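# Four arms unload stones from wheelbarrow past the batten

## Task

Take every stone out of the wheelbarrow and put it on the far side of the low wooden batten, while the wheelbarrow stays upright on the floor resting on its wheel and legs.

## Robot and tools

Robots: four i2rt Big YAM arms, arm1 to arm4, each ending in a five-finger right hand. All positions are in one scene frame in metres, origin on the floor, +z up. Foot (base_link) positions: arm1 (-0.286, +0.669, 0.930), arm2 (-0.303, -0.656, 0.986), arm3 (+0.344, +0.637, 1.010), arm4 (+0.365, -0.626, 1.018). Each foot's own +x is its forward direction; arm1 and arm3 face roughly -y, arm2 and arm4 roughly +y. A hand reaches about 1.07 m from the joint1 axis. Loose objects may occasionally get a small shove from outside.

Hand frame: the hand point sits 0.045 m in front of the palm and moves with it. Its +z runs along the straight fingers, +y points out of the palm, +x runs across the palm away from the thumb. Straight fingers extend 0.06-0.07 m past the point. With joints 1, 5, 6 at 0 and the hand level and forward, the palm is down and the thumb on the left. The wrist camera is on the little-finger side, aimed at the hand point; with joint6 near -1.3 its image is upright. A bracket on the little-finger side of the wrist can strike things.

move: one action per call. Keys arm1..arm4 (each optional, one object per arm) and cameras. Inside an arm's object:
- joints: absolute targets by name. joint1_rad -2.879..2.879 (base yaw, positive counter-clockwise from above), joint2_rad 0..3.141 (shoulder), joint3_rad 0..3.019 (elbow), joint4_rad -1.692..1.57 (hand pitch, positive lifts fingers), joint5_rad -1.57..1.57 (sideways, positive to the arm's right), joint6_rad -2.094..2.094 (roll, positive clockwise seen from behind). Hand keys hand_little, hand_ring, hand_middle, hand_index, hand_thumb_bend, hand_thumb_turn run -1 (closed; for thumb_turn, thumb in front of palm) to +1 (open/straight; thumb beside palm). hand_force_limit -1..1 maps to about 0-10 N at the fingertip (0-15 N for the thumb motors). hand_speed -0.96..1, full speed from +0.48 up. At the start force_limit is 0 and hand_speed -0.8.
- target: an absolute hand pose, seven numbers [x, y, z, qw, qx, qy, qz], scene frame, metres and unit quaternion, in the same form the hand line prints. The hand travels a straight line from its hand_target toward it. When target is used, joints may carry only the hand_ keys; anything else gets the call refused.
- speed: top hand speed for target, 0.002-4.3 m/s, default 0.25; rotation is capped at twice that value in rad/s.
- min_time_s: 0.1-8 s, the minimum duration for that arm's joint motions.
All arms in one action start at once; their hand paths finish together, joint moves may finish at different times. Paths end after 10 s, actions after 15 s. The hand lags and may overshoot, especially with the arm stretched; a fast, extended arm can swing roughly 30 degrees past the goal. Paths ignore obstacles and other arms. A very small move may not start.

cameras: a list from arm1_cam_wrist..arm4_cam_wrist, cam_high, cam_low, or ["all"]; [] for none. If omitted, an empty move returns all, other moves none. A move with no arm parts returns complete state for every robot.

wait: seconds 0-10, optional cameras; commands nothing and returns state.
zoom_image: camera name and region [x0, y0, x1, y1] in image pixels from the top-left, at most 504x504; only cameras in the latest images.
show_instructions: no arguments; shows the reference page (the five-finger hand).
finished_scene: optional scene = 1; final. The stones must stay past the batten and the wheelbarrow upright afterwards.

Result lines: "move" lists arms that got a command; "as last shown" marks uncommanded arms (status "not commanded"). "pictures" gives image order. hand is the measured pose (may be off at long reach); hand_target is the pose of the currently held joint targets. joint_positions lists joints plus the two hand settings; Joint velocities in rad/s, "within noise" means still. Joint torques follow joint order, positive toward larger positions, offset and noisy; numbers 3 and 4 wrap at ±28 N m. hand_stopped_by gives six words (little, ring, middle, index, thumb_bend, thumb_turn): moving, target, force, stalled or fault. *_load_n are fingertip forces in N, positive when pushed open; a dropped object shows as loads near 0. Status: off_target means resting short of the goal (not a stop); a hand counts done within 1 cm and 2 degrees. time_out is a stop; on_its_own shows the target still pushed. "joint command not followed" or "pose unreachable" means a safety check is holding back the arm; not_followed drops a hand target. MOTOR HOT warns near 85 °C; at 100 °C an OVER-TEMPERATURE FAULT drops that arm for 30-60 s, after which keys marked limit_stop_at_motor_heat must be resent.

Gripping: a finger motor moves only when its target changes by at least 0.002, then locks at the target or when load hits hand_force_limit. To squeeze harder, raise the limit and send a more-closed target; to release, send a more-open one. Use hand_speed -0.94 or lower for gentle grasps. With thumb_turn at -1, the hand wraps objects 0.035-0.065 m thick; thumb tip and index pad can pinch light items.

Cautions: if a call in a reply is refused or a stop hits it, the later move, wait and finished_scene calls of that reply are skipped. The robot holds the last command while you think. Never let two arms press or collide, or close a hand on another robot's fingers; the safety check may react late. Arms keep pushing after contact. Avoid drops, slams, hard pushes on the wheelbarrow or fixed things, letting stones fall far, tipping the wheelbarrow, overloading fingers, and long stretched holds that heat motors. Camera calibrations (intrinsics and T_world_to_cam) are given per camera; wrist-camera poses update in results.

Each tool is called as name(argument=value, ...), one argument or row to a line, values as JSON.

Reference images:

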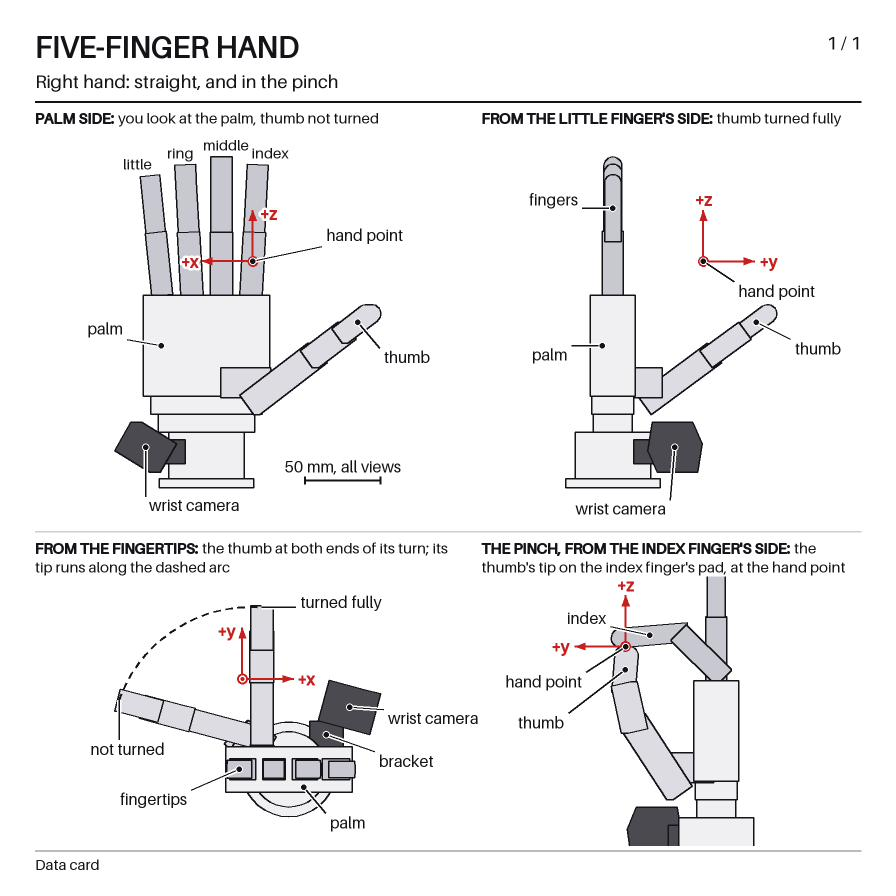

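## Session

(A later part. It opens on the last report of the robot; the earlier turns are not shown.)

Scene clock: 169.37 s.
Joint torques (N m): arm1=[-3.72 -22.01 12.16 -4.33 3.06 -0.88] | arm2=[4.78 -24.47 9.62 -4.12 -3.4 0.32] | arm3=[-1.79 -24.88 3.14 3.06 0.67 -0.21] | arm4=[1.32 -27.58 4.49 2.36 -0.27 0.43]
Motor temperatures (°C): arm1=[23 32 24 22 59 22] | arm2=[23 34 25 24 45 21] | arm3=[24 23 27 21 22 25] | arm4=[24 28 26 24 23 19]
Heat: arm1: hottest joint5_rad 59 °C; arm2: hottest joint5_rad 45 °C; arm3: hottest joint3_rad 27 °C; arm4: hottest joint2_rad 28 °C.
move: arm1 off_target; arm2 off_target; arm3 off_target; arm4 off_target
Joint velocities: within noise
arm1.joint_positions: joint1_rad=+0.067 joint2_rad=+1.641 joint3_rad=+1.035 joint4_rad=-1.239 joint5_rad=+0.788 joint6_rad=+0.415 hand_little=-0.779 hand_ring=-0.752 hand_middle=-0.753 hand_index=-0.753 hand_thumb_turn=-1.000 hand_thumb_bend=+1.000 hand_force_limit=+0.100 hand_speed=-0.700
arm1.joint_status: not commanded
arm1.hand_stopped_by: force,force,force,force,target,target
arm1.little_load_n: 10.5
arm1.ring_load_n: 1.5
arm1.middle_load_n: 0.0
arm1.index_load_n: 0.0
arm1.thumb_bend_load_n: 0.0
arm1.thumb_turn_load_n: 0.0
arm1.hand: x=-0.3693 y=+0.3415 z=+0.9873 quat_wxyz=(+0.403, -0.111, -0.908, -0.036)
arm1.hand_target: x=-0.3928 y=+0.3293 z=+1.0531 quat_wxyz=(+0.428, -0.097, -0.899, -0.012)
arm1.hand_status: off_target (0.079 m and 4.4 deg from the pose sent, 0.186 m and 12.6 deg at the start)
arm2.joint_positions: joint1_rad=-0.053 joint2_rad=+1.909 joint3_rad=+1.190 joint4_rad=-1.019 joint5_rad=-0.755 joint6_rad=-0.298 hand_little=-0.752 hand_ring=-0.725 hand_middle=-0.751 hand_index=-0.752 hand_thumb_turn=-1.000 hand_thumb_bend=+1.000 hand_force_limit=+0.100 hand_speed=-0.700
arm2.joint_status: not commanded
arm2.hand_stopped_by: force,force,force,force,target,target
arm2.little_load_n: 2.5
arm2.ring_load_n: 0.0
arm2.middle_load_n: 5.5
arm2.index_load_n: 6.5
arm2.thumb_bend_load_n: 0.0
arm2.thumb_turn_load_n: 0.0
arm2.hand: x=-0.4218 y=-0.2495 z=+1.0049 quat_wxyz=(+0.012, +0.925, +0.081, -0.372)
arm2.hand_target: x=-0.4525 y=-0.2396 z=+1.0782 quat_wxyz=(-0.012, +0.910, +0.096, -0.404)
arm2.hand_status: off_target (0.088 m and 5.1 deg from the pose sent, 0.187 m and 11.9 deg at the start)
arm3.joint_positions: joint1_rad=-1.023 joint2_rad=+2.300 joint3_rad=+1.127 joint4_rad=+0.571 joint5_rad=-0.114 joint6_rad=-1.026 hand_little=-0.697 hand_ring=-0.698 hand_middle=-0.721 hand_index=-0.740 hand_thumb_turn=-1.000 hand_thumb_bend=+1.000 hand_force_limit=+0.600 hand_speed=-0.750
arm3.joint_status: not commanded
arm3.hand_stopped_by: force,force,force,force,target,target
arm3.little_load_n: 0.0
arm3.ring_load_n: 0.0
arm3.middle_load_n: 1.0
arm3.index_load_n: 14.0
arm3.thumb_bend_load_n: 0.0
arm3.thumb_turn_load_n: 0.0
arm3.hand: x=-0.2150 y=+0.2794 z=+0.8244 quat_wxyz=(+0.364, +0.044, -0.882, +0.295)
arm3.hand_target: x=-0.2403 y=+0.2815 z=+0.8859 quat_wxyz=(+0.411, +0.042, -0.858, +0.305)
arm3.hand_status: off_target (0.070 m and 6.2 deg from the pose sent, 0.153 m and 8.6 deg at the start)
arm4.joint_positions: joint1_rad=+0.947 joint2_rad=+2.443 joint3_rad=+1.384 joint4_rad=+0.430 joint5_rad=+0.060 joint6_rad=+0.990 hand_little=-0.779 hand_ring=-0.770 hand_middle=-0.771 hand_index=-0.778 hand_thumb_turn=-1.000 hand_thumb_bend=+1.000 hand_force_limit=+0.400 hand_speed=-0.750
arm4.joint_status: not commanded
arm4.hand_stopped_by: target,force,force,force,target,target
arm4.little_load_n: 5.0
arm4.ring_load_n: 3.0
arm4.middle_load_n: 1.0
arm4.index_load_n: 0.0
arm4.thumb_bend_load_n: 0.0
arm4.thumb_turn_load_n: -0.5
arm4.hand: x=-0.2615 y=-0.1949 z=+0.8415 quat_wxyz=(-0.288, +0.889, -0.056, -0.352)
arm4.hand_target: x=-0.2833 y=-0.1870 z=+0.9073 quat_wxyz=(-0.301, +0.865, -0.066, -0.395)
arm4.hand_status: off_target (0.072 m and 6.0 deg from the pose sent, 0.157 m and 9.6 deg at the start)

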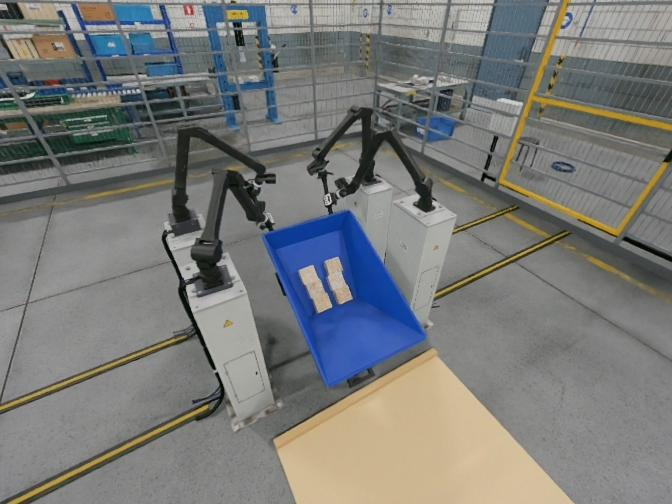

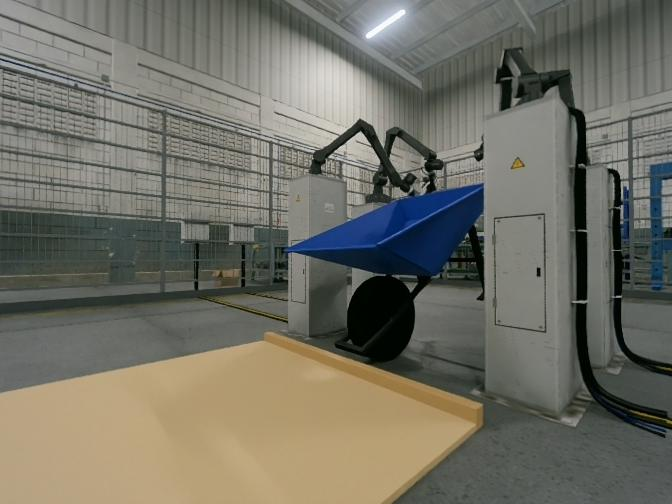

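move(
  arm1={"target": [-0.285, 0.314, 1.155, -0.4605, 0.0935, 0.8821, 0.0098], "speed": 0.045},
  arm2={"target": [-0.352, -0.243, 1.19, -0.0216, 0.8836, 0.0951, -0.4577], "speed": 0.045},
  arm3={"target": [-0.165, 0.274, 0.985, 0.498, 0.0761, -0.8122, 0.2948], "speed": 0.045},
  arm4={"target": [-0.205, -0.185, 1.005, -0.2979, 0.8172, -0.0957, -0.4834], "speed": 0.045},
  cameras=["arm3_cam_wrist", "arm4_cam_wrist", "cam_high", "cam_low"],
)

Scene clock: 174.27 s.
Joint torques (N m): arm1=[-0.97 -21.83 15.99 -2.81 2.56 -0.83] | arm2=[0.85 -21.01 13.45 -3.77 -1.83 0.25] | arm3=[-2.26 -22.83 3.33 5.42 2.23 -0.85] | arm4=[2.43 -24.94 5.2 3.86 -1.1 1.2]
Motor temperatures (°C): arm1=[23 32 25 22 58 22] | arm2=[23 34 25 25 45 21] | arm3=[24 24 27 21 22 25] | arm4=[24 28 26 24 23 19]
Heat: arm1: hottest joint5_rad 58 °C; arm2: hottest joint5_rad 45 °C; arm3: hottest joint3_rad 27 °C; arm4: hottest joint2_rad 28 °C.
move: arm1 off_target; arm2 off_target; arm3 off_target; arm4 off_target
Joint velocities: within noise
arm1.joint_positions: joint1_rad=+0.306 joint2_rad=+1.575 joint3_rad=+1.200 joint4_rad=-1.651 joint5_rad=+0.760 joint6_rad=+0.660 hand_little=-0.780 hand_ring=-0.753 hand_middle=-0.752 hand_index=-0.753 hand_thumb_turn=-1.000 hand_thumb_bend=+1.000 hand_force_limit=+0.100 hand_speed=-0.700
arm1.joint_status: not commanded
arm1.hand_stopped_by: force,force,force,force,target,target
arm1.little_load_n: 0.0
arm1.ring_load_n: 0.0
arm1.middle_load_n: 10.0
arm1.index_load_n: 0.5
arm1.thumb_bend_load_n: -0.5
arm1.thumb_turn_load_n: 0.0
arm1.hand: x=-0.2819 y=+0.3471 z=+1.0789 quat_wxyz=(+0.420, -0.082, -0.903, -0.022)
arm1.hand_target: x=-0.2869 y=+0.3231 z=+1.1493 quat_wxyz=(+0.416, -0.071, -0.905, +0.047)
arm1.hand_status: off_target (0.083 m and 5.6 deg from the pose sent, 0.190 m and 8.1 deg at the start; a joint's target at an end of its range on 56 of 122 steps)
arm2.joint_positions: joint1_rad=-0.233 joint2_rad=+1.838 joint3_rad=+1.347 joint4_rad=-1.575 joint5_rad=-0.860 joint6_rad=-0.679 hand_little=-0.752 hand_ring=-0.725 hand_middle=-0.752 hand_index=-0.752 hand_thumb_turn=-1.000 hand_thumb_bend=+1.000 hand_force_limit=+0.100 hand_speed=-0.700
arm2.joint_status: not commanded
arm2.hand_stopped_by: force,force,force,force,target,target
arm2.little_load_n: 8.0
arm2.ring_load_n: 0.0
arm2.middle_load_n: 0.0
arm2.index_load_n: 0.0
arm2.thumb_bend_load_n: 0.0
arm2.thumb_turn_load_n: 0.0
arm2.hand: x=-0.3528 y=-0.2679 z=+1.1285 quat_wxyz=(+0.022, +0.884, +0.094, -0.458)
arm2.hand_target: x=-0.3528 y=-0.2490 z=+1.1873 quat_wxyz=(-0.022, +0.883, +0.096, -0.458)
arm2.hand_status: off_target (0.066 m and 5.0 deg from the pose sent, 0.198 m and 11.7 deg at the start; pose on its path clipped on 1 of 122 steps)
arm3.joint_positions: joint1_rad=-0.855 joint2_rad=+2.138 joint3_rad=+0.807 joint4_rad=+0.797 joint5_rad=+0.062 joint6_rad=-1.013 hand_little=-0.696 hand_ring=-0.698 hand_middle=-0.721 hand_index=-0.740 hand_thumb_turn=-1.000 hand_thumb_bend=+1.000 hand_force_limit=+0.600 hand_speed=-0.750
arm3.joint_status: not commanded
arm3.hand_stopped_by: force,force,force,force,target,target
arm3.little_load_n: 2.0
arm3.ring_load_n: 4.0
arm3.middle_load_n: 9.5
arm3.index_load_n: 12.5
arm3.thumb_bend_load_n: 0.0
arm3.thumb_turn_load_n: 0.5
arm3.hand: x=-0.1044 y=+0.2780 z=+0.8674 quat_wxyz=(+0.407, +0.068, -0.865, +0.284)
arm3.hand_target: x=-0.1475 y=+0.2762 z=+0.9509 quat_wxyz=(+0.497, +0.072, -0.815, +0.291)
arm3.hand_status: off_target (0.132 m and 12.1 deg from the pose sent, 0.168 m and 17.7 deg at the start; pose on its path clipped on 40 of 122 steps)
arm4.joint_positions: joint1_rad=+0.804 joint2_rad=+2.291 joint3_rad=+1.043 joint4_rad=+0.712 joint5_rad=-0.101 joint6_rad=+0.957 hand_little=-0.780 hand_ring=-0.771 hand_middle=-0.771 hand_index=-0.778 hand_thumb_turn=-1.000 hand_thumb_bend=+1.000 hand_force_limit=+0.400 hand_speed=-0.750
arm4.joint_status: not commanded
arm4.hand_stopped_by: target,force,force,force,target,target
arm4.little_load_n: 0.0
arm4.ring_load_n: 1.0
arm4.middle_load_n: 3.0
arm4.index_load_n: 9.0
arm4.thumb_bend_load_n: 0.0
arm4.thumb_turn_load_n: 0.0
arm4.hand: x=-0.1511 y=-0.2009 z=+0.8849 quat_wxyz=(-0.291, +0.866, -0.064, -0.402)
arm4.hand_target: x=-0.1887 y=-0.1913 z=+0.9726 quat_wxyz=(-0.294, +0.820, -0.090, -0.483)
arm4.hand_status: off_target (0.133 m and 11.5 deg from the pose sent, 0.173 m and 17.8 deg at the start; pose on its path clipped on 41 of 122 steps)
arm3_cam_wrist: T_world_to_cam=[[-0.50119, 0.82769, -0.25247, -0.06046], [0.81793, 0.35788, -0.45045, 0.37669], [-0.28248, -0.43226, -0.85636, 0.94763]] pos_world=[-0.07072, 0.32486, 0.96593]
arm4_cam_wrist: T_world_to_cam=[[-0.13892, -0.71432, -0.68589, 0.44482], [-0.21187, -0.65513, 0.7252, -0.81501], [-0.96737, 0.24607, -0.06033, 0.07006]] pos_world=[-0.04311, -0.23344, 0.90036]

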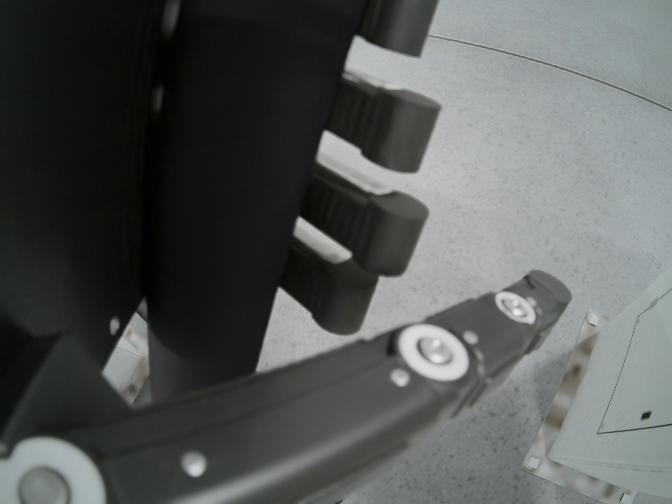

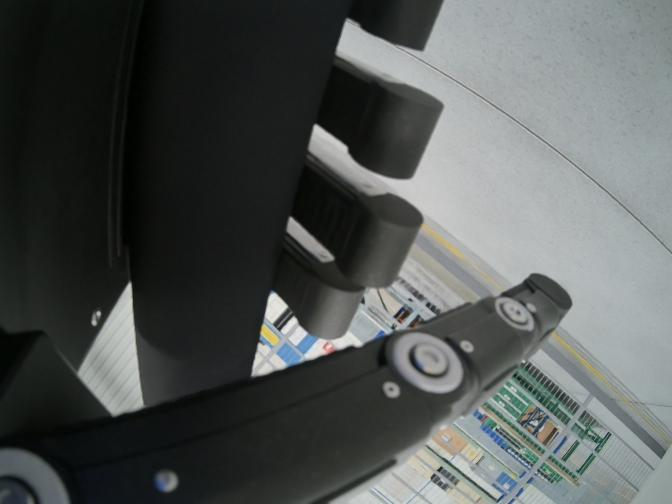

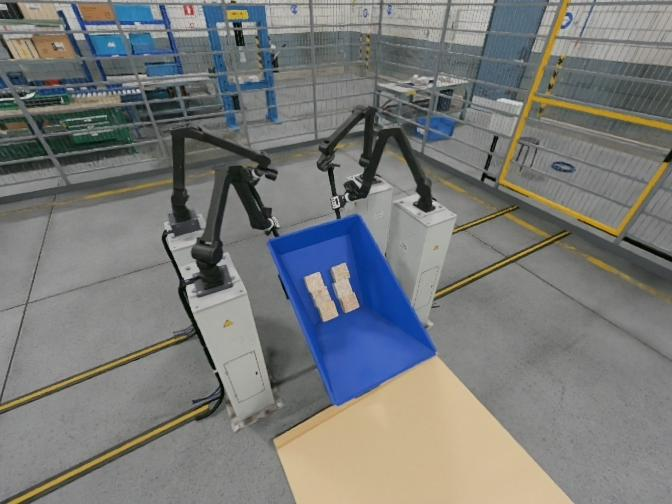

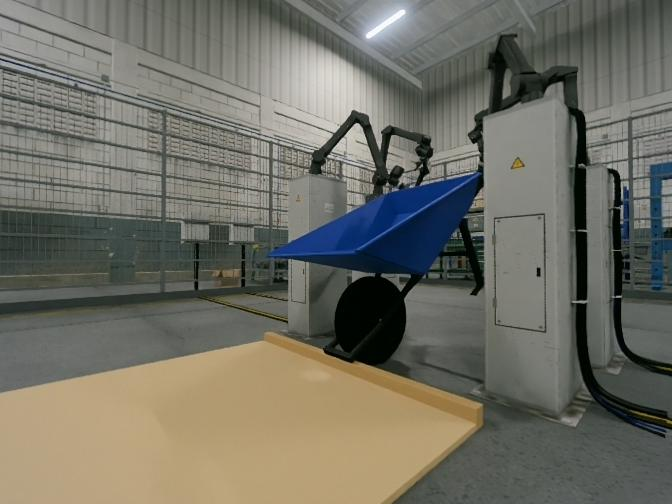

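zoom_image(
  camera="cam_low",
  region=[250, 180, 500, 430],
)

zoom_image(
  camera="cam_high",
  region=[220, 180, 460, 420],
)

Scaled by 2.016 from the camera's image (finer frame: 960x720).

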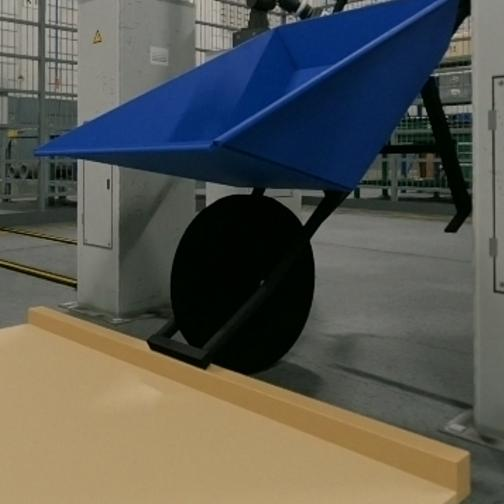

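Scaled by 2.100 from the camera's image (finer frame: 960x720).

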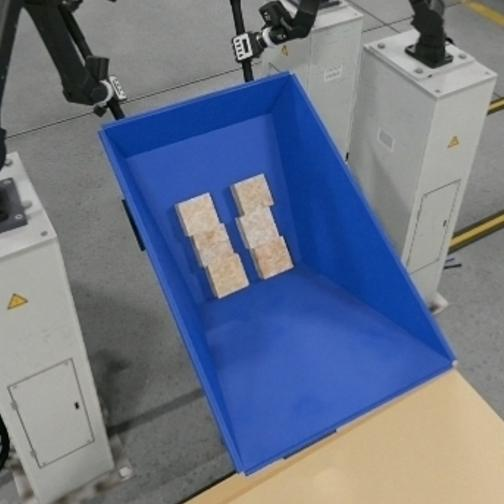

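move(
  arm1={"target": [-0.435, 0.320, 1.015, -0.4096, 0.0944, 0.9067, 0.012], "speed": 0.05},
  arm2={"target": [-0.500, -0.242, 1.045, -0.0105, 0.9152, 0.0945, -0.3916], "speed": 0.05},
  arm3={"target": [-0.287, 0.282, 0.862, 0.411, 0.042, -0.858, 0.306], "speed": 0.05},
  arm4={"target": [-0.330, -0.190, 0.880, -0.3015, 0.865, -0.067, -0.395], "speed": 0.05},
  cameras=["arm1_cam_wrist", "arm2_cam_wrist", "cam_low"],
)

zoom_image(
  camera="cam_low",
  region=[250, 180, 500, 430],
)

Scene clock: 180.07 s.
Joint torques (N m): arm1=[-2.08 -11.93 7.02 0.44 0.6 -0.01] | arm2=[1.73 -13.98 5.34 0.59 -0.37 0.11] | arm3=[-2.84 -25.58 3.64 3.79 0.88 -0.6] | arm4=[3.78 -27.58 5 2.77 -1.05 1.06]
Motor temperatures (°C): arm1=[23 31 25 22 54 22] | arm2=[23 33 26 24 42 21] | arm3=[24 24 26 21 23 25] | arm4=[24 29 26 24 23 20]
Heat: arm1: hottest joint5_rad 54 °C; arm2: hottest joint5_rad 42 °C; arm3: hottest joint3_rad 26 °C; arm4: hottest joint2_rad 29 °C.
move: arm1 done; arm2 done; arm3 off_target; arm4 off_target
Joint velocities: within noise
arm1.joint_positions: joint1_rad=-0.061 joint2_rad=+1.573 joint3_rad=+1.062 joint4_rad=-1.102 joint5_rad=+0.834 joint6_rad=+0.151 hand_little=-0.780 hand_ring=-0.753 hand_middle=-0.753 hand_index=-0.753 hand_thumb_turn=-1.000 hand_thumb_bend=+1.000 hand_force_limit=+0.100 hand_speed=-0.700
arm1.joint_status: not commanded
arm1.hand_stopped_by: force,force,force,force,target,target
arm1.little_load_n: 0.0
arm1.ring_load_n: 0.0
arm1.middle_load_n: 0.0
arm1.index_load_n: 0.0
arm1.thumb_bend_load_n: 0.0
arm1.thumb_turn_load_n: 0.0
arm1.hand: x=-0.4295 y=+0.3188 z=+1.0201 quat_wxyz=(+0.409, -0.093, -0.908, -0.005)
arm1.hand_target: x=-0.4350 y=+0.3201 z=+1.0151 quat_wxyz=(+0.410, -0.095, -0.907, -0.012)
arm1.hand_status: done (0.008 m and 0.8 deg from the pose sent, 0.168 m and 2.3 deg at the start)
arm2.joint_positions: joint1_rad=+0.090 joint2_rad=+1.815 joint3_rad=+1.194 joint4_rad=-0.926 joint5_rad=-0.814 joint6_rad=-0.116 hand_little=-0.752 hand_ring=-0.725 hand_middle=-0.752 hand_index=-0.752 hand_thumb_turn=-1.000 hand_thumb_bend=+1.000 hand_force_limit=+0.100 hand_speed=-0.700
arm2.joint_status: not commanded
arm2.hand_stopped_by: force,force,force,force,target,target
arm2.little_load_n: 0.0
arm2.ring_load_n: 0.0
arm2.middle_load_n: 0.0
arm2.index_load_n: 0.0
arm2.thumb_bend_load_n: 0.0
arm2.thumb_turn_load_n: 0.0
arm2.hand: x=-0.4976 y=-0.2399 z=+1.0518 quat_wxyz=(-0.016, +0.914, +0.097, -0.392)
arm2.hand_target: x=-0.4999 y=-0.2421 z=+1.0450 quat_wxyz=(-0.010, +0.915, +0.095, -0.392)
arm2.hand_status: done (0.007 m and 0.7 deg from the pose sent, 0.171 m and 9.2 deg at the start)
arm3.joint_positions: joint1_rad=-1.012 joint2_rad=+2.511 joint3_rad=+1.181 joint4_rad=+0.679 joint5_rad=-0.120 joint6_rad=-0.988 hand_little=-0.696 hand_ring=-0.698 hand_middle=-0.721 hand_index=-0.740 hand_thumb_turn=-1.000 hand_thumb_bend=+1.000 hand_force_limit=+0.600 hand_speed=-0.750
arm3.joint_status: not commanded
arm3.hand_stopped_by: force,force,force,force,target,target
arm3.little_load_n: 9.5
arm3.ring_load_n: 8.0
arm3.middle_load_n: 9.0
arm3.index_load_n: 7.5
arm3.thumb_bend_load_n: 0.0
arm3.thumb_turn_load_n: 0.0
arm3.hand: x=-0.1879 y=+0.2835 z=+0.7272 quat_wxyz=(+0.336, +0.032, -0.894, +0.295)
arm3.hand_target: x=-0.2451 y=+0.2838 z=+0.8043 quat_wxyz=(+0.411, +0.040, -0.859, +0.303)
arm3.hand_status: off_target (0.167 m and 9.6 deg from the pose sent, 0.183 m and 4.0 deg at the start; pose on its path clipped on 116 of 144 steps)
arm4.joint_positions: joint1_rad=+0.929 joint2_rad=+2.634 joint3_rad=+1.460 joint4_rad=+0.512 joint5_rad=+0.086 joint6_rad=+0.924 hand_little=-0.780 hand_ring=-0.770 hand_middle=-0.770 hand_index=-0.777 hand_thumb_turn=-1.000 hand_thumb_bend=+1.000 hand_force_limit=+0.400 hand_speed=-0.750
arm4.joint_status: not commanded
arm4.hand_stopped_by: target,force,force,force,target,target
arm4.little_load_n: 1.0
arm4.ring_load_n: 4.0
arm4.middle_load_n: 7.5
arm4.index_load_n: 15.5
arm4.thumb_bend_load_n: 0.0
arm4.thumb_turn_load_n: 0.0
arm4.hand: x=-0.2372 y=-0.1900 z=+0.7437 quat_wxyz=(-0.302, +0.897, -0.040, -0.320)
arm4.hand_target: x=-0.2913 y=-0.1916 z=+0.8240 quat_wxyz=(-0.298, +0.867, -0.063, -0.395)
arm4.hand_status: off_target (0.165 m and 9.9 deg from the pose sent, 0.179 m and 1.5 deg at the start; pose on its path clipped on 113 of 144 steps)
arm1_cam_wrist: T_world_to_cam=[[-0.04012, 0.97955, 0.19714, -0.53635], [0.93532, 0.10623, -0.33747, 0.71661], [-0.35151, 0.17085, -0.92046, 0.84571]] pos_world=[-0.3945, 0.30477, 1.12601]
arm2_cam_wrist: T_world_to_cam=[[0.37946, -0.88231, -0.27845, 0.2652], [-0.11026, -0.34194, 0.93323, -1.12141], [-0.91861, -0.32343, -0.22704, -0.17847]] pos_world=[-0.38823, -0.20719, 1.07986]

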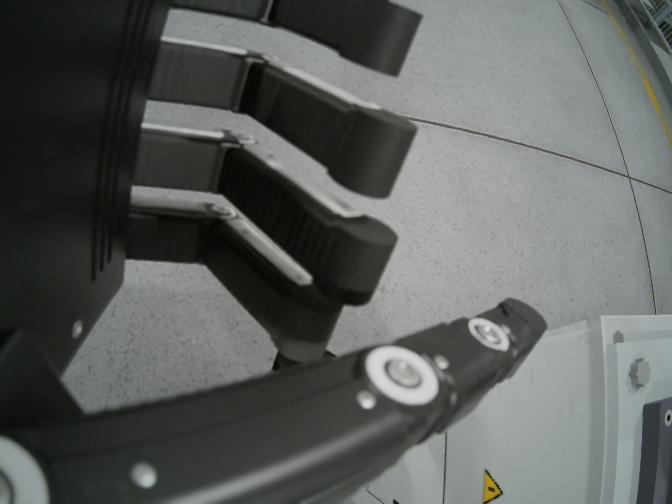

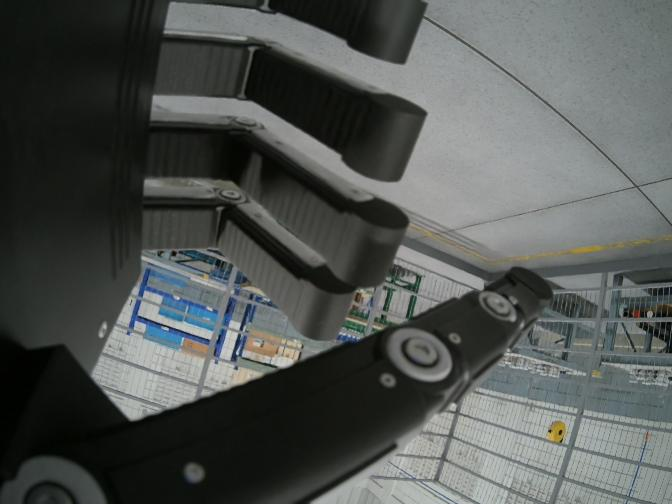

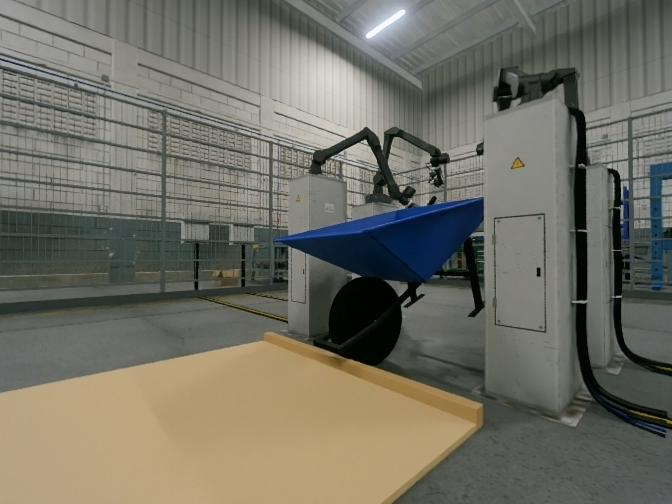

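Scaled by 2.016 from the camera's image (finer frame: 960x720).

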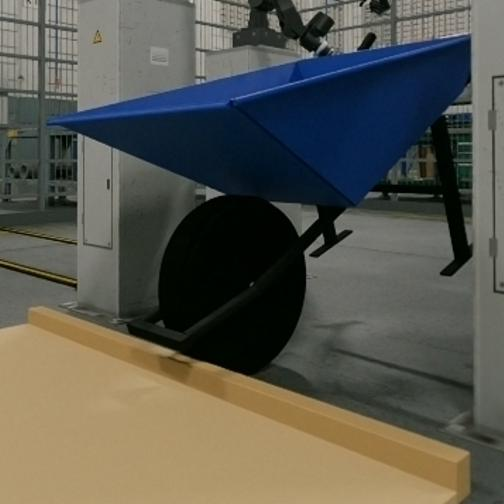

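move(
  arm1={"target": [-0.56, 0.42, 1.12, -0.4096, 0.0944, 0.9067, 0.012], "speed": 0.15},
  arm2={"target": [-0.62, -0.38, 1.14, -0.0105, 0.9152, 0.0945, -0.3916], "speed": 0.15},
)

move(
  arm3={"target": [-0.070, 0.281, 0.885, 0.4646, 0.0629, -0.8313, 0.2996], "speed": 0.05},
  arm4={"target": [-0.115, -0.188, 0.905, -0.3004, 0.8462, -0.0791, -0.4324], "speed": 0.05},
  cameras=["arm3_cam_wrist", "arm4_cam_wrist", "cam_high", "cam_low"],
)

zoom_image(
  camera="cam_low",
  region=[250, 180, 500, 430],
)

Scene clock: 185.47 s.
Joint torques (N m): arm1=[-2.02 -10.58 8.8 1.33 0.43 -0.03] | arm2=[1.49 -9.93 6.41 1.32 -0.32 0.07] | arm3=[-3.14 -25.64 3.62 3.81 0.88 -0.6] | arm4=[3.49 -27.93 5.16 2.7 -1.04 1.02]
Motor temperatures (°C): arm1=[23 31 25 22 50 22] | arm2=[22 32 26 24 39 21] | arm3=[24 25 26 21 23 25] | arm4=[24 30 26 24 24 20]
Heat: arm1: hottest joint5_rad 50 °C; arm2: hottest joint5_rad 39 °C; arm3: hottest joint3_rad 26 °C; arm4: hottest joint2_rad 30 °C.
move: arm1 done; arm2 done
Joint velocities: within noise
arm1.joint_positions: joint1_rad=-0.447 joint2_rad=+1.255 joint3_rad=+0.986 joint4_rad=-0.978 joint5_rad=+0.778 joint6_rad=-0.397 hand_little=-0.780 hand_ring=-0.753 hand_middle=-0.753 hand_index=-0.753 hand_thumb_turn=-1.000 hand_thumb_bend=+1.000 hand_force_limit=+0.100 hand_speed=-0.700
arm1.joint_status: not commanded
arm1.hand_stopped_by: force,force,force,force,target,target
arm1.little_load_n: 0.0
arm1.ring_load_n: 0.0
arm1.middle_load_n: 0.0
arm1.index_load_n: 0.0
arm1.thumb_bend_load_n: 0.0
arm1.thumb_turn_load_n: 0.5
arm1.hand: x=-0.5558 y=+0.4203 z=+1.1142 quat_wxyz=(+0.406, -0.088, -0.909, -0.021)
arm1.hand_target: x=-0.5599 y=+0.4200 z=+1.1200 quat_wxyz=(+0.410, -0.095, -0.907, -0.012)
arm1.hand_status: done (0.007 m and 1.4 deg from the pose sent, 0.193 m and 0.8 deg at the start)
arm2.joint_positions: joint1_rad=+0.441 joint2_rad=+1.394 joint3_rad=+0.930 joint4_rad=-0.760 joint5_rad=-0.748 joint6_rad=+0.364 hand_little=-0.752 hand_ring=-0.725 hand_middle=-0.752 hand_index=-0.752 hand_thumb_turn=-1.000 hand_thumb_bend=+1.000 hand_force_limit=+0.100 hand_speed=-0.700
arm2.joint_status: not commanded
arm2.hand_stopped_by: force,force,force,force,target,target
arm2.little_load_n: 0.0
arm2.ring_load_n: 0.0
arm2.middle_load_n: 0.0
arm2.index_load_n: 0.0
arm2.thumb_bend_load_n: 0.0
arm2.thumb_turn_load_n: -0.5
arm2.hand: x=-0.6194 y=-0.3801 z=+1.1408 quat_wxyz=(-0.007, +0.915, +0.096, -0.391)
arm2.hand_target: x=-0.6201 y=-0.3800 z=+1.1401 quat_wxyz=(-0.010, +0.915, +0.095, -0.392)
arm2.hand_status: done (0.001 m and 0.5 deg from the pose sent, 0.206 m and 0.7 deg at the start)
arm3, arm4: as last shown
arm3.hand: x=-0.1878 y=+0.2836 z=+0.7270 quat_wxyz=(+0.336, +0.032, -0.894, +0.295)
arm3.hand_target: x=-0.2449 y=+0.2839 z=+0.8041 quat_wxyz=(+0.411, +0.040, -0.859, +0.303)
arm4.ring_load_n: 4.5
arm4.hand: x=-0.2373 y=-0.1899 z=+0.7438 quat_wxyz=(-0.302, +0.897, -0.040, -0.320)
arm4.hand_target: x=-0.2914 y=-0.1915 z=+0.8243 quat_wxyz=(-0.298, +0.866, -0.063, -0.395)
pictures: none

Scene clock: 189.93 s.
Joint torques (N m): arm1=[-2.02 -10.52 8.8 1.35 0.44 -0.02] | arm2=[1.55 -9.88 6.41 1.31 -0.32 0.09] | arm3=[2.32 -20.31 -3.78 4.85 1.36 -0.53] | arm4=[-1.2 -23.41 -0.9 2.93 -0.93 0.61]
Motor temperatures (°C): arm1=[23 30 25 22 47 22] | arm2=[22 31 26 24 37 21] | arm3=[24 25 26 21 23 25] | arm4=[24 30 26 24 24 20]
Heat: arm1: hottest joint5_rad 47 °C; arm2: hottest joint5_rad 37 °C; arm3: hottest joint3_rad 26 °C; arm4: hottest joint2_rad 30 °C.
move: arm3 off_target; arm4 off_target
Joint velocities: within noise
arm1, arm2: as last shown
arm1.joint_positions: joint1_rad=-0.447 joint2_rad=+1.255 joint3_rad=+0.986 joint4_rad=-0.978 joint5_rad=+0.778 joint6_rad=-0.398 hand_little=-0.780 hand_ring=-0.753 hand_middle=-0.753 hand_index=-0.753 hand_thumb_turn=-1.000 hand_thumb_bend=+1.000 hand_force_limit=+0.100 hand_speed=-0.700
arm1.ring_load_n: 0.5
arm1.hand: x=-0.5558 y=+0.4204 z=+1.1143 quat_wxyz=(+0.406, -0.088, -0.909, -0.021)
arm2.joint_positions: joint1_rad=+0.441 joint2_rad=+1.394 joint3_rad=+0.930 joint4_rad=-0.760 joint5_rad=-0.748 joint6_rad=+0.365 hand_little=-0.752 hand_ring=-0.725 hand_middle=-0.752 hand_index=-0.752 hand_thumb_turn=-1.000 hand_thumb_bend=+1.000 hand_force_limit=+0.100 hand_speed=-0.700
arm2.thumb_turn_load_n: 0.0
arm2.hand: x=-0.6195 y=-0.3801 z=+1.1408 quat_wxyz=(-0.006, +0.915, +0.096, -0.391)
arm3.joint_positions: joint1_rad=-0.824 joint2_rad=+2.244 joint3_rad=+0.772 joint4_rad=+0.990 joint5_rad=+0.143 joint6_rad=-0.955 hand_little=-0.696 hand_ring=-0.697 hand_middle=-0.721 hand_index=-0.742 hand_thumb_turn=-1.000 hand_thumb_bend=+1.000 hand_force_limit=+0.600 hand_speed=-0.750
arm3.joint_status: not commanded
arm3.hand_stopped_by: force,force,force,force,target,target
arm3.little_load_n: 16.5
arm3.ring_load_n: 7.0
arm3.middle_load_n: 0.5
arm3.index_load_n: 0.0
arm3.thumb_bend_load_n: 0.0
arm3.thumb_turn_load_n: 0.5
arm3.hand: x=-0.0878 y=+0.2861 z=+0.8403 quat_wxyz=(+0.433, +0.034, -0.853, +0.290)
arm3.hand_target: x=-0.0724 y=+0.2805 z=+0.8801 quat_wxyz=(+0.463, +0.061, -0.832, +0.299)
arm3.hand_status: off_target (0.048 m and 5.6 deg from the pose sent, 0.197 m and 16.8 deg at the start)
arm4.joint_positions: joint1_rad=+0.763 joint2_rad=+2.350 joint3_rad=+1.038 joint4_rad=+0.795 joint5_rad=-0.146 joint6_rad=+0.911 hand_little=-0.780 hand_ring=-0.771 hand_middle=-0.770 hand_index=-0.777 hand_thumb_turn=-1.000 hand_thumb_bend=+1.000 hand_force_limit=+0.400 hand_speed=-0.750
arm4.joint_status: not commanded
arm4.hand_stopped_by: target,force,force,force,target,target
arm4.little_load_n: 0.0
arm4.ring_load_n: 0.0
arm4.middle_load_n: 5.0
arm4.index_load_n: 16.5
arm4.thumb_bend_load_n: 0.0
arm4.thumb_turn_load_n: 0.0
arm4.hand: x=-0.1312 y=-0.1941 z=+0.8633 quat_wxyz=(-0.300, +0.861, -0.050, -0.407)
arm4.hand_target: x=-0.1171 y=-0.1870 z=+0.9016 quat_wxyz=(-0.301, +0.847, -0.078, -0.432)
arm4.hand_status: off_target (0.045 m and 4.7 deg from the pose sent, 0.202 m and 14.9 deg at the start)
arm3_cam_wrist: T_world_to_cam=[[-0.45355, 0.84697, -0.27737, -0.04602], [0.8235, 0.27927, -0.49382, 0.40737], [-0.34079, -0.45239, -0.82414, 0.9061]] pos_world=[-0.04755, 0.33512, 0.93515]
arm4_cam_wrist: T_world_to_cam=[[-0.12801, -0.69627, -0.70627, 0.46005], [-0.19562, -0.68041, 0.70624, -0.77706], [-0.97229, 0.22857, -0.04911, 0.07272]] pos_world=[-0.02242, -0.22502, 0.87728]

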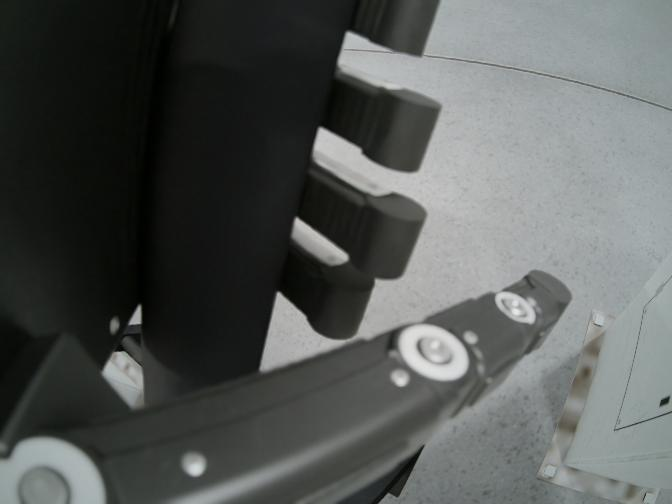

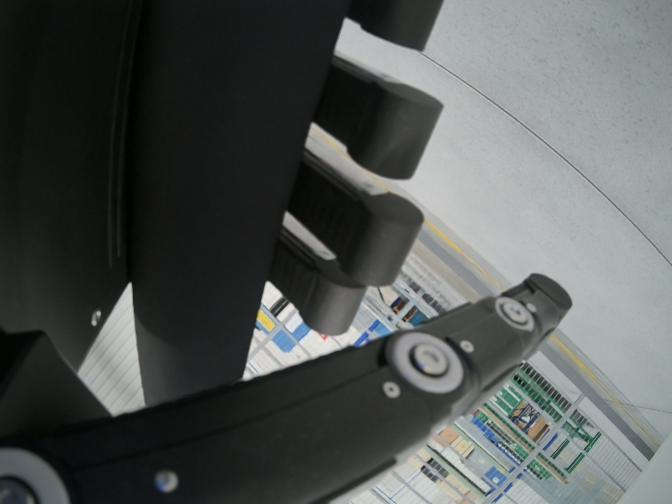

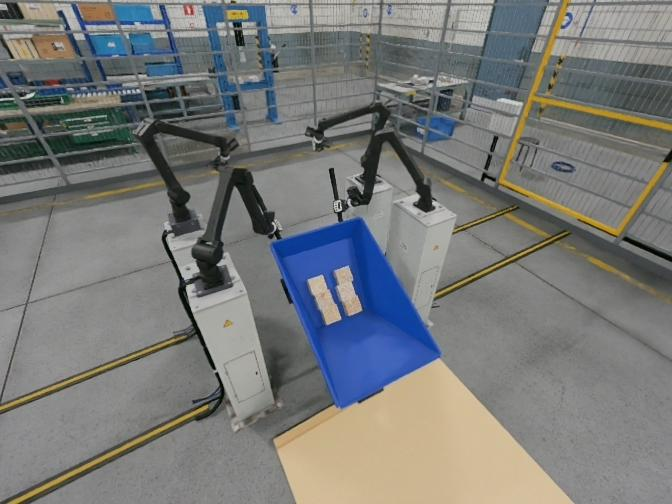

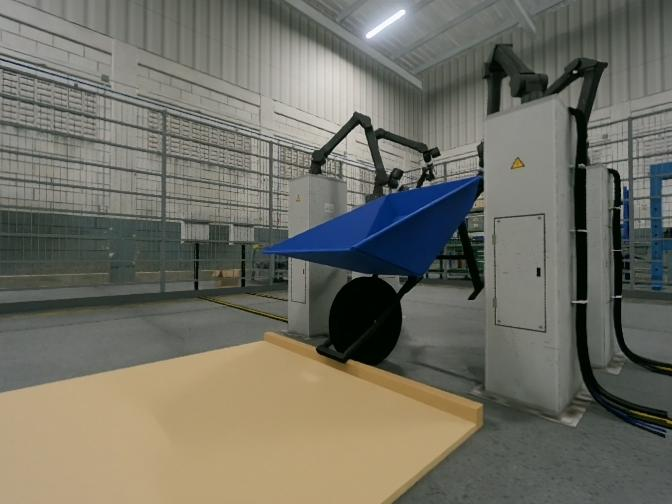

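Scaled by 2.016 from the camera's image (finer frame: 960x720).

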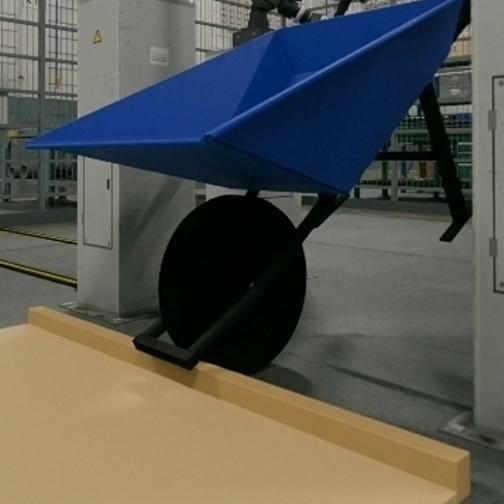

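move(
  arm3={"target": [0.013, 0.268, 0.968, 0.4897, 0.0728, -0.8172, 0.2961], "speed": 0.06},
  arm4={"target": [-0.027, -0.192, 0.988, -0.2991, 0.8301, -0.0887, -0.4617], "speed": 0.06},
  cameras=["cam_high", "cam_low"],
)

zoom_image(
  camera="cam_low",
  region=[250, 180, 500, 430],
)

Scene clock: 192.93 s.
Joint torques (N m): arm1=[-1.96 -10.58 8.79 1.35 0.43 -0.02] | arm2=[1.49 -9.93 6.41 1.31 -0.32 0.1] | arm3=[4.95 -21.13 -2.06 3.34 1.51 -0.5] | arm4=[-2.61 -23.47 -1.17 2.73 -1.08 0.48]
Motor temperatures (°C): arm1=[23 30 25 22 45 22] | arm2=[22 31 26 24 36 21] | arm3=[24 25 26 21 23 25] | arm4=[24 30 26 24 24 20]
Heat: arm1: hottest joint5_rad 45 °C; arm2: hottest joint5_rad 36 °C; arm3: hottest joint3_rad 26 °C; arm4: hottest joint2_rad 30 °C.
move: arm3 off_target; arm4 off_target
Joint velocities: within noise
arm1, arm2: as last shown
arm1.ring_load_n: 0.0
arm1.middle_load_n: 0.5
arm1.thumb_turn_load_n: 0.0
arm2.thumb_turn_load_n: -0.5
arm3.joint_positions: joint1_rad=-0.652 joint2_rad=+2.018 joint3_rad=+0.591 joint4_rad=+0.948 joint5_rad=+0.355 joint6_rad=-0.922 hand_little=-0.696 hand_ring=-0.697 hand_middle=-0.721 hand_index=-0.741 hand_thumb_turn=-1.000 hand_thumb_bend=+1.000 hand_force_limit=+0.600 hand_speed=-0.750
arm3.joint_status: not commanded
arm3.hand_stopped_by: force,force,force,force,target,target
arm3.little_load_n: 10.5
arm3.ring_load_n: 7.5
arm3.middle_load_n: 6.0
arm3.index_load_n: 4.0
arm3.thumb_bend_load_n: 0.0
arm3.thumb_turn_load_n: 0.0
arm3.hand: x=-0.0160 y=+0.2885 z=+0.9076 quat_wxyz=(+0.462, +0.037, -0.845, +0.266)
arm3.hand_target: x=+0.0087 y=+0.2686 z=+0.9586 quat_wxyz=(+0.489, +0.070, -0.817, +0.297)
arm3.hand_status: off_target (0.070 m and 7.0 deg from the pose sent, 0.164 m and 8.9 deg at the start)
arm4.joint_positions: joint1_rad=+0.622 joint2_rad=+2.141 joint3_rad=+0.826 joint4_rad=+0.819 joint5_rad=-0.311 joint6_rad=+0.910 hand_little=-0.780 hand_ring=-0.771 hand_middle=-0.770 hand_index=-0.777 hand_thumb_turn=-1.000 hand_thumb_bend=+1.000 hand_force_limit=+0.400 hand_speed=-0.750
arm4.joint_status: not commanded
arm4.hand_stopped_by: target,force,force,force,target,target
arm4.little_load_n: 0.5
arm4.ring_load_n: 3.0
arm4.middle_load_n: 5.5
arm4.index_load_n: 13.0
arm4.thumb_bend_load_n: 0.0
arm4.thumb_turn_load_n: 0.0
arm4.hand: x=-0.0534 y=-0.2007 z=+0.9364 quat_wxyz=(-0.284, +0.850, -0.065, -0.439)
arm4.hand_target: x=-0.0306 y=-0.1913 z=+0.9822 quat_wxyz=(-0.300, +0.830, -0.087, -0.462)
arm4.hand_status: off_target (0.059 m and 4.7 deg from the pose sent, 0.163 m and 8.5 deg at the start)

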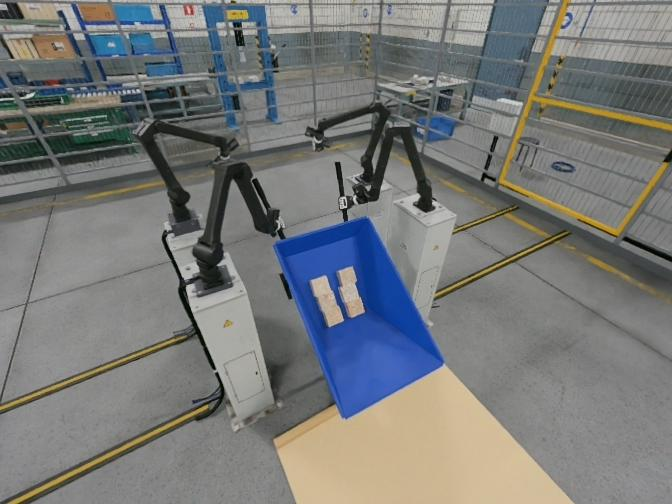

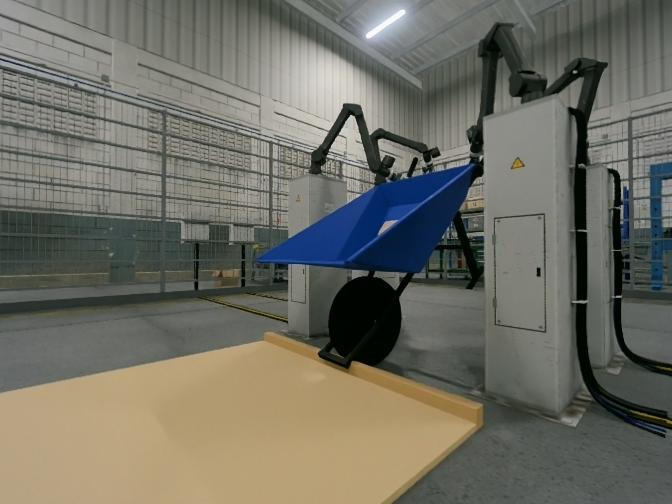

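Scaled by 2.016 from the camera's image (finer frame: 960x720).

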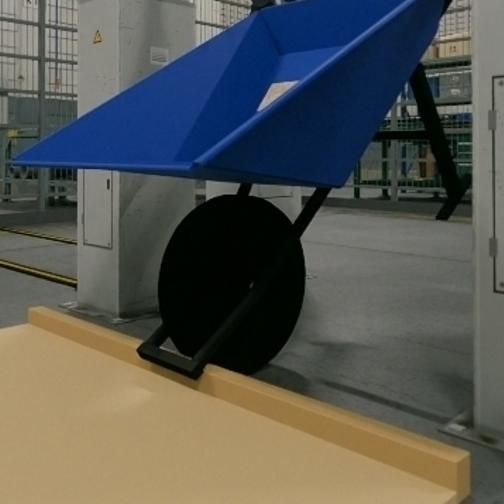

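move(
  arm3={"target": [0.118, 0.252, 1.04, 0.5418, 0.0937, -0.7846, 0.2877], "speed": 0.06},
  arm4={"target": [0.078, -0.195, 1.06, -0.2963, 0.8017, -0.104, -0.5083], "speed": 0.06},
  cameras=["cam_high", "cam_low"],
)

zoom_image(
  camera="cam_low",
  region=[250, 180, 500, 430],
)

Scene clock: 196.47 s.
Joint torques (N m): arm1=[-1.96 -10.58 8.79 1.35 0.43 -0.02] | arm2=[1.49 -9.88 6.41 1.31 -0.32 0.1] | arm3=[7.59 -17.26 3.11 2.77 1.39 -0.91] | arm4=[-4.01 -19.19 1.03 1.89 -1.2 0.55]
Motor temperatures (°C): arm1=[23 30 26 22 43 22] | arm2=[22 31 26 24 35 21] | arm3=[24 25 26 21 23 25] | arm4=[24 30 26 24 24 20]
Heat: arm1: hottest joint5_rad 43 °C; arm2: hottest joint5_rad 35 °C; arm3: hottest joint3_rad 26 °C; arm4: hottest joint2_rad 30 °C.
move: arm3 off_target; arm4 off_target
Joint velocities: within noise
arm1, arm2: as last shown
arm1.middle_load_n: 0.0
arm2.thumb_turn_load_n: 0.0
arm3.joint_positions: joint1_rad=-0.345 joint2_rad=+1.762 joint3_rad=+0.461 joint4_rad=+0.836 joint5_rad=+0.729 joint6_rad=-0.865 hand_little=-0.696 hand_ring=-0.697 hand_middle=-0.721 hand_index=-0.742 hand_thumb_turn=-1.000 hand_thumb_bend=+1.000 hand_force_limit=+0.600 hand_speed=-0.750
arm3.joint_status: not commanded
arm3.hand_stopped_by: force,force,force,force,target,target
arm3.little_load_n: 16.0
arm3.ring_load_n: 7.5
arm3.middle_load_n: 1.5
arm3.index_load_n: 0.0
arm3.thumb_bend_load_n: 0.0
arm3.thumb_turn_load_n: 0.5
arm3.hand: x=+0.0776 y=+0.2860 z=+0.9860 quat_wxyz=(+0.523, +0.038, -0.816, +0.245)
arm3.hand_target: x=+0.1131 y=+0.2535 z=+1.0319 quat_wxyz=(+0.540, +0.089, -0.786, +0.288)
arm3.hand_status: off_target (0.076 m and 9.1 deg from the pose sent, 0.192 m and 13.4 deg at the start)
arm4.joint_positions: joint1_rad=+0.389 joint2_rad=+1.915 joint3_rad=+0.649 joint4_rad=+0.821 joint5_rad=-0.581 joint6_rad=+0.893 hand_little=-0.780 hand_ring=-0.771 hand_middle=-0.770 hand_index=-0.777 hand_thumb_turn=-1.000 hand_thumb_bend=+1.000 hand_force_limit=+0.400 hand_speed=-0.750
arm4.joint_status: not commanded
arm4.hand_stopped_by: target,force,force,force,target,target
arm4.little_load_n: 0.0
arm4.ring_load_n: 1.5
arm4.middle_load_n: 6.0
arm4.index_load_n: 15.0
arm4.thumb_bend_load_n: 0.0
arm4.thumb_turn_load_n: 0.0
arm4.hand: x=+0.0458 y=-0.2050 z=+1.0195 quat_wxyz=(-0.278, +0.821, -0.075, -0.493)
arm4.hand_target: x=+0.0745 y=-0.1950 z=+1.0555 quat_wxyz=(-0.297, +0.802, -0.102, -0.508)
arm4.hand_status: off_target (0.053 m and 4.8 deg from the pose sent, 0.181 m and 10.7 deg at the start)

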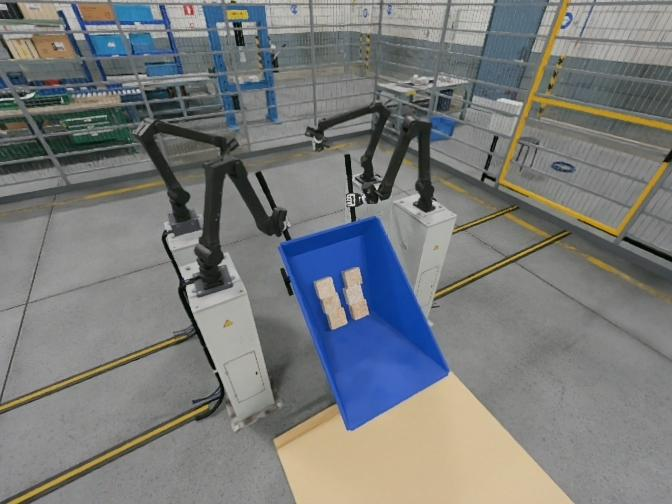

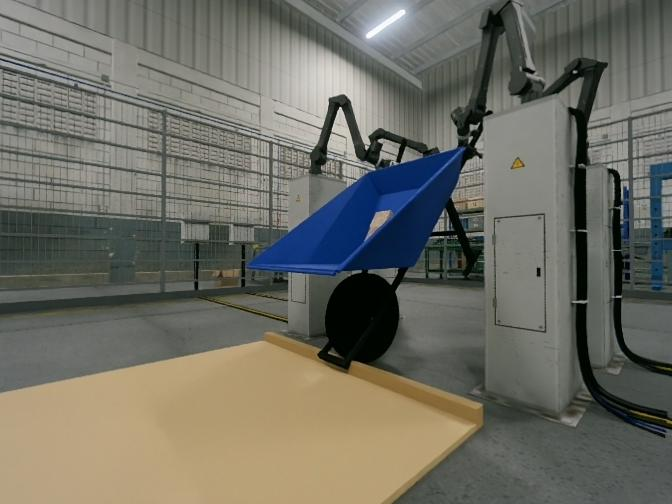

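Scaled by 2.016 from the camera's image (finer frame: 960x720).

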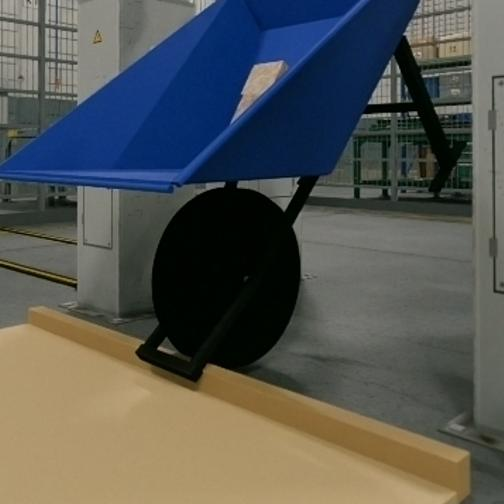

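move(
  arm3={"target": [0.255, 0.262, 1.115, 0.585, 0.1116, -0.7535, 0.2794], "speed": 0.06},
  arm4={"target": [0.220, -0.205, 1.14, -0.2931, 0.7756, -0.1167, -0.5464], "speed": 0.06},
  cameras=["cam_high", "cam_low"],
)

zoom_image(
  camera="cam_low",
  region=[200, 180, 450, 430],
)

Scene clock: 200.90 s.
Joint torques (N m): arm1=[-1.96 -10.52 8.79 1.33 0.43 -0.02] | arm2=[1.49 -9.88 6.42 1.31 -0.32 0.1] | arm3=[6.36 -11.16 11.08 0.81 1.6 -1.17] | arm4=[-4.84 -16.26 3.75 0.75 -1.68 0.3]
Motor temperatures (°C): arm1=[23 29 26 21 41 22] | arm2=[22 30 26 24 33 21] | arm3=[24 25 26 21 23 25] | arm4=[24 30 26 24 24 20]
Heat: arm1: hottest joint5_rad 41 °C; arm2: hottest joint5_rad 33 °C; arm3: hottest joint3_rad 26 °C; arm4: hottest joint2_rad 30 °C.
move: arm3 off_target; arm4 off_target
Joint velocities: within noise
arm1, arm2: as last shown
arm1.ring_load_n: 0.5
arm1.middle_load_n: 0.5
arm3.joint_positions: joint1_rad=+0.129 joint2_rad=+1.458 joint3_rad=+0.438 joint4_rad=+0.420 joint5_rad=+1.197 joint6_rad=-0.675 hand_little=-0.695 hand_ring=-0.698 hand_middle=-0.721 hand_index=-0.742 hand_thumb_turn=-1.000 hand_thumb_bend=+1.000 hand_force_limit=+0.600 hand_speed=-0.750
arm3.joint_status: not commanded
arm3.hand_stopped_by: force,force,force,force,target,target
arm3.little_load_n: 12.0
arm3.ring_load_n: 5.0
arm3.middle_load_n: 0.0
arm3.index_load_n: 0.0
arm3.thumb_bend_load_n: 0.0
arm3.thumb_turn_load_n: 0.0
arm3.hand: x=+0.2140 y=+0.2920 z=+1.0713 quat_wxyz=(+0.578, +0.056, -0.774, +0.251)
arm3.hand_target: x=+0.2513 y=+0.2633 z=+1.1112 quat_wxyz=(+0.583, +0.106, -0.756, +0.279)
arm3.hand_status: off_target (0.067 m and 7.5 deg from the pose sent, 0.221 m and 13.8 deg at the start)
arm4.joint_positions: joint1_rad=+0.006 joint2_rad=+1.645 joint3_rad=+0.594 joint4_rad=+0.563 joint5_rad=-0.964 joint6_rad=+0.823 hand_little=-0.779 hand_ring=-0.770 hand_middle=-0.770 hand_index=-0.777 hand_thumb_turn=-1.000 hand_thumb_bend=+1.000 hand_force_limit=+0.400 hand_speed=-0.750
arm4.joint_status: not commanded
arm4.hand_stopped_by: target,force,force,force,target,target
arm4.little_load_n: 2.0
arm4.ring_load_n: 4.0
arm4.middle_load_n: 5.5
arm4.index_load_n: 11.0
arm4.thumb_bend_load_n: 0.0
arm4.thumb_turn_load_n: 0.0
arm4.hand: x=+0.1876 y=-0.2027 z=+1.1121 quat_wxyz=(-0.272, +0.789, -0.103, -0.541)
arm4.hand_target: x=+0.2163 y=-0.2041 z=+1.1370 quat_wxyz=(-0.294, +0.776, -0.116, -0.546)
arm4.hand_status: off_target (0.043 m and 3.3 deg from the pose sent, 0.212 m and 9.5 deg at the start)

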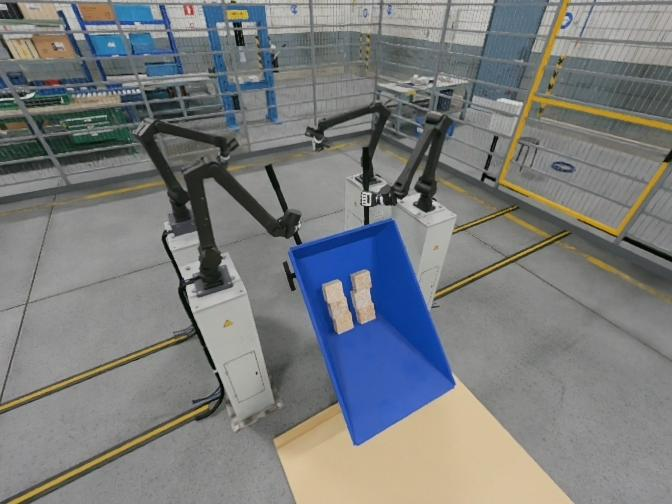

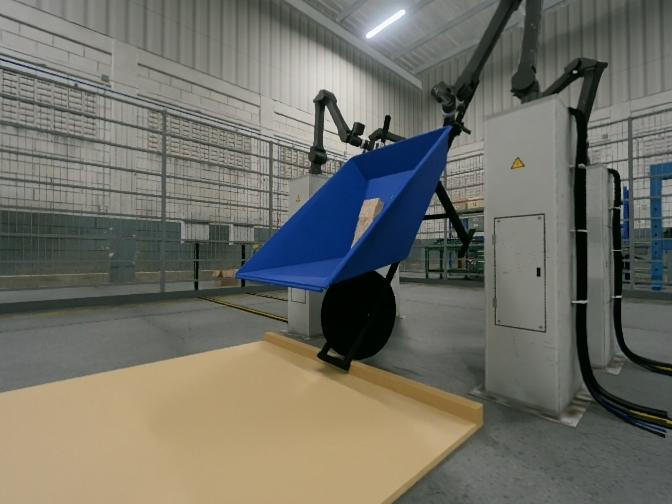

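Scaled by 2.016 from the camera's image (finer frame: 960x720).

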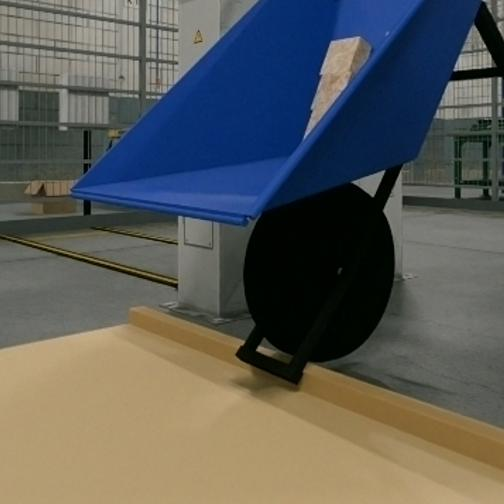

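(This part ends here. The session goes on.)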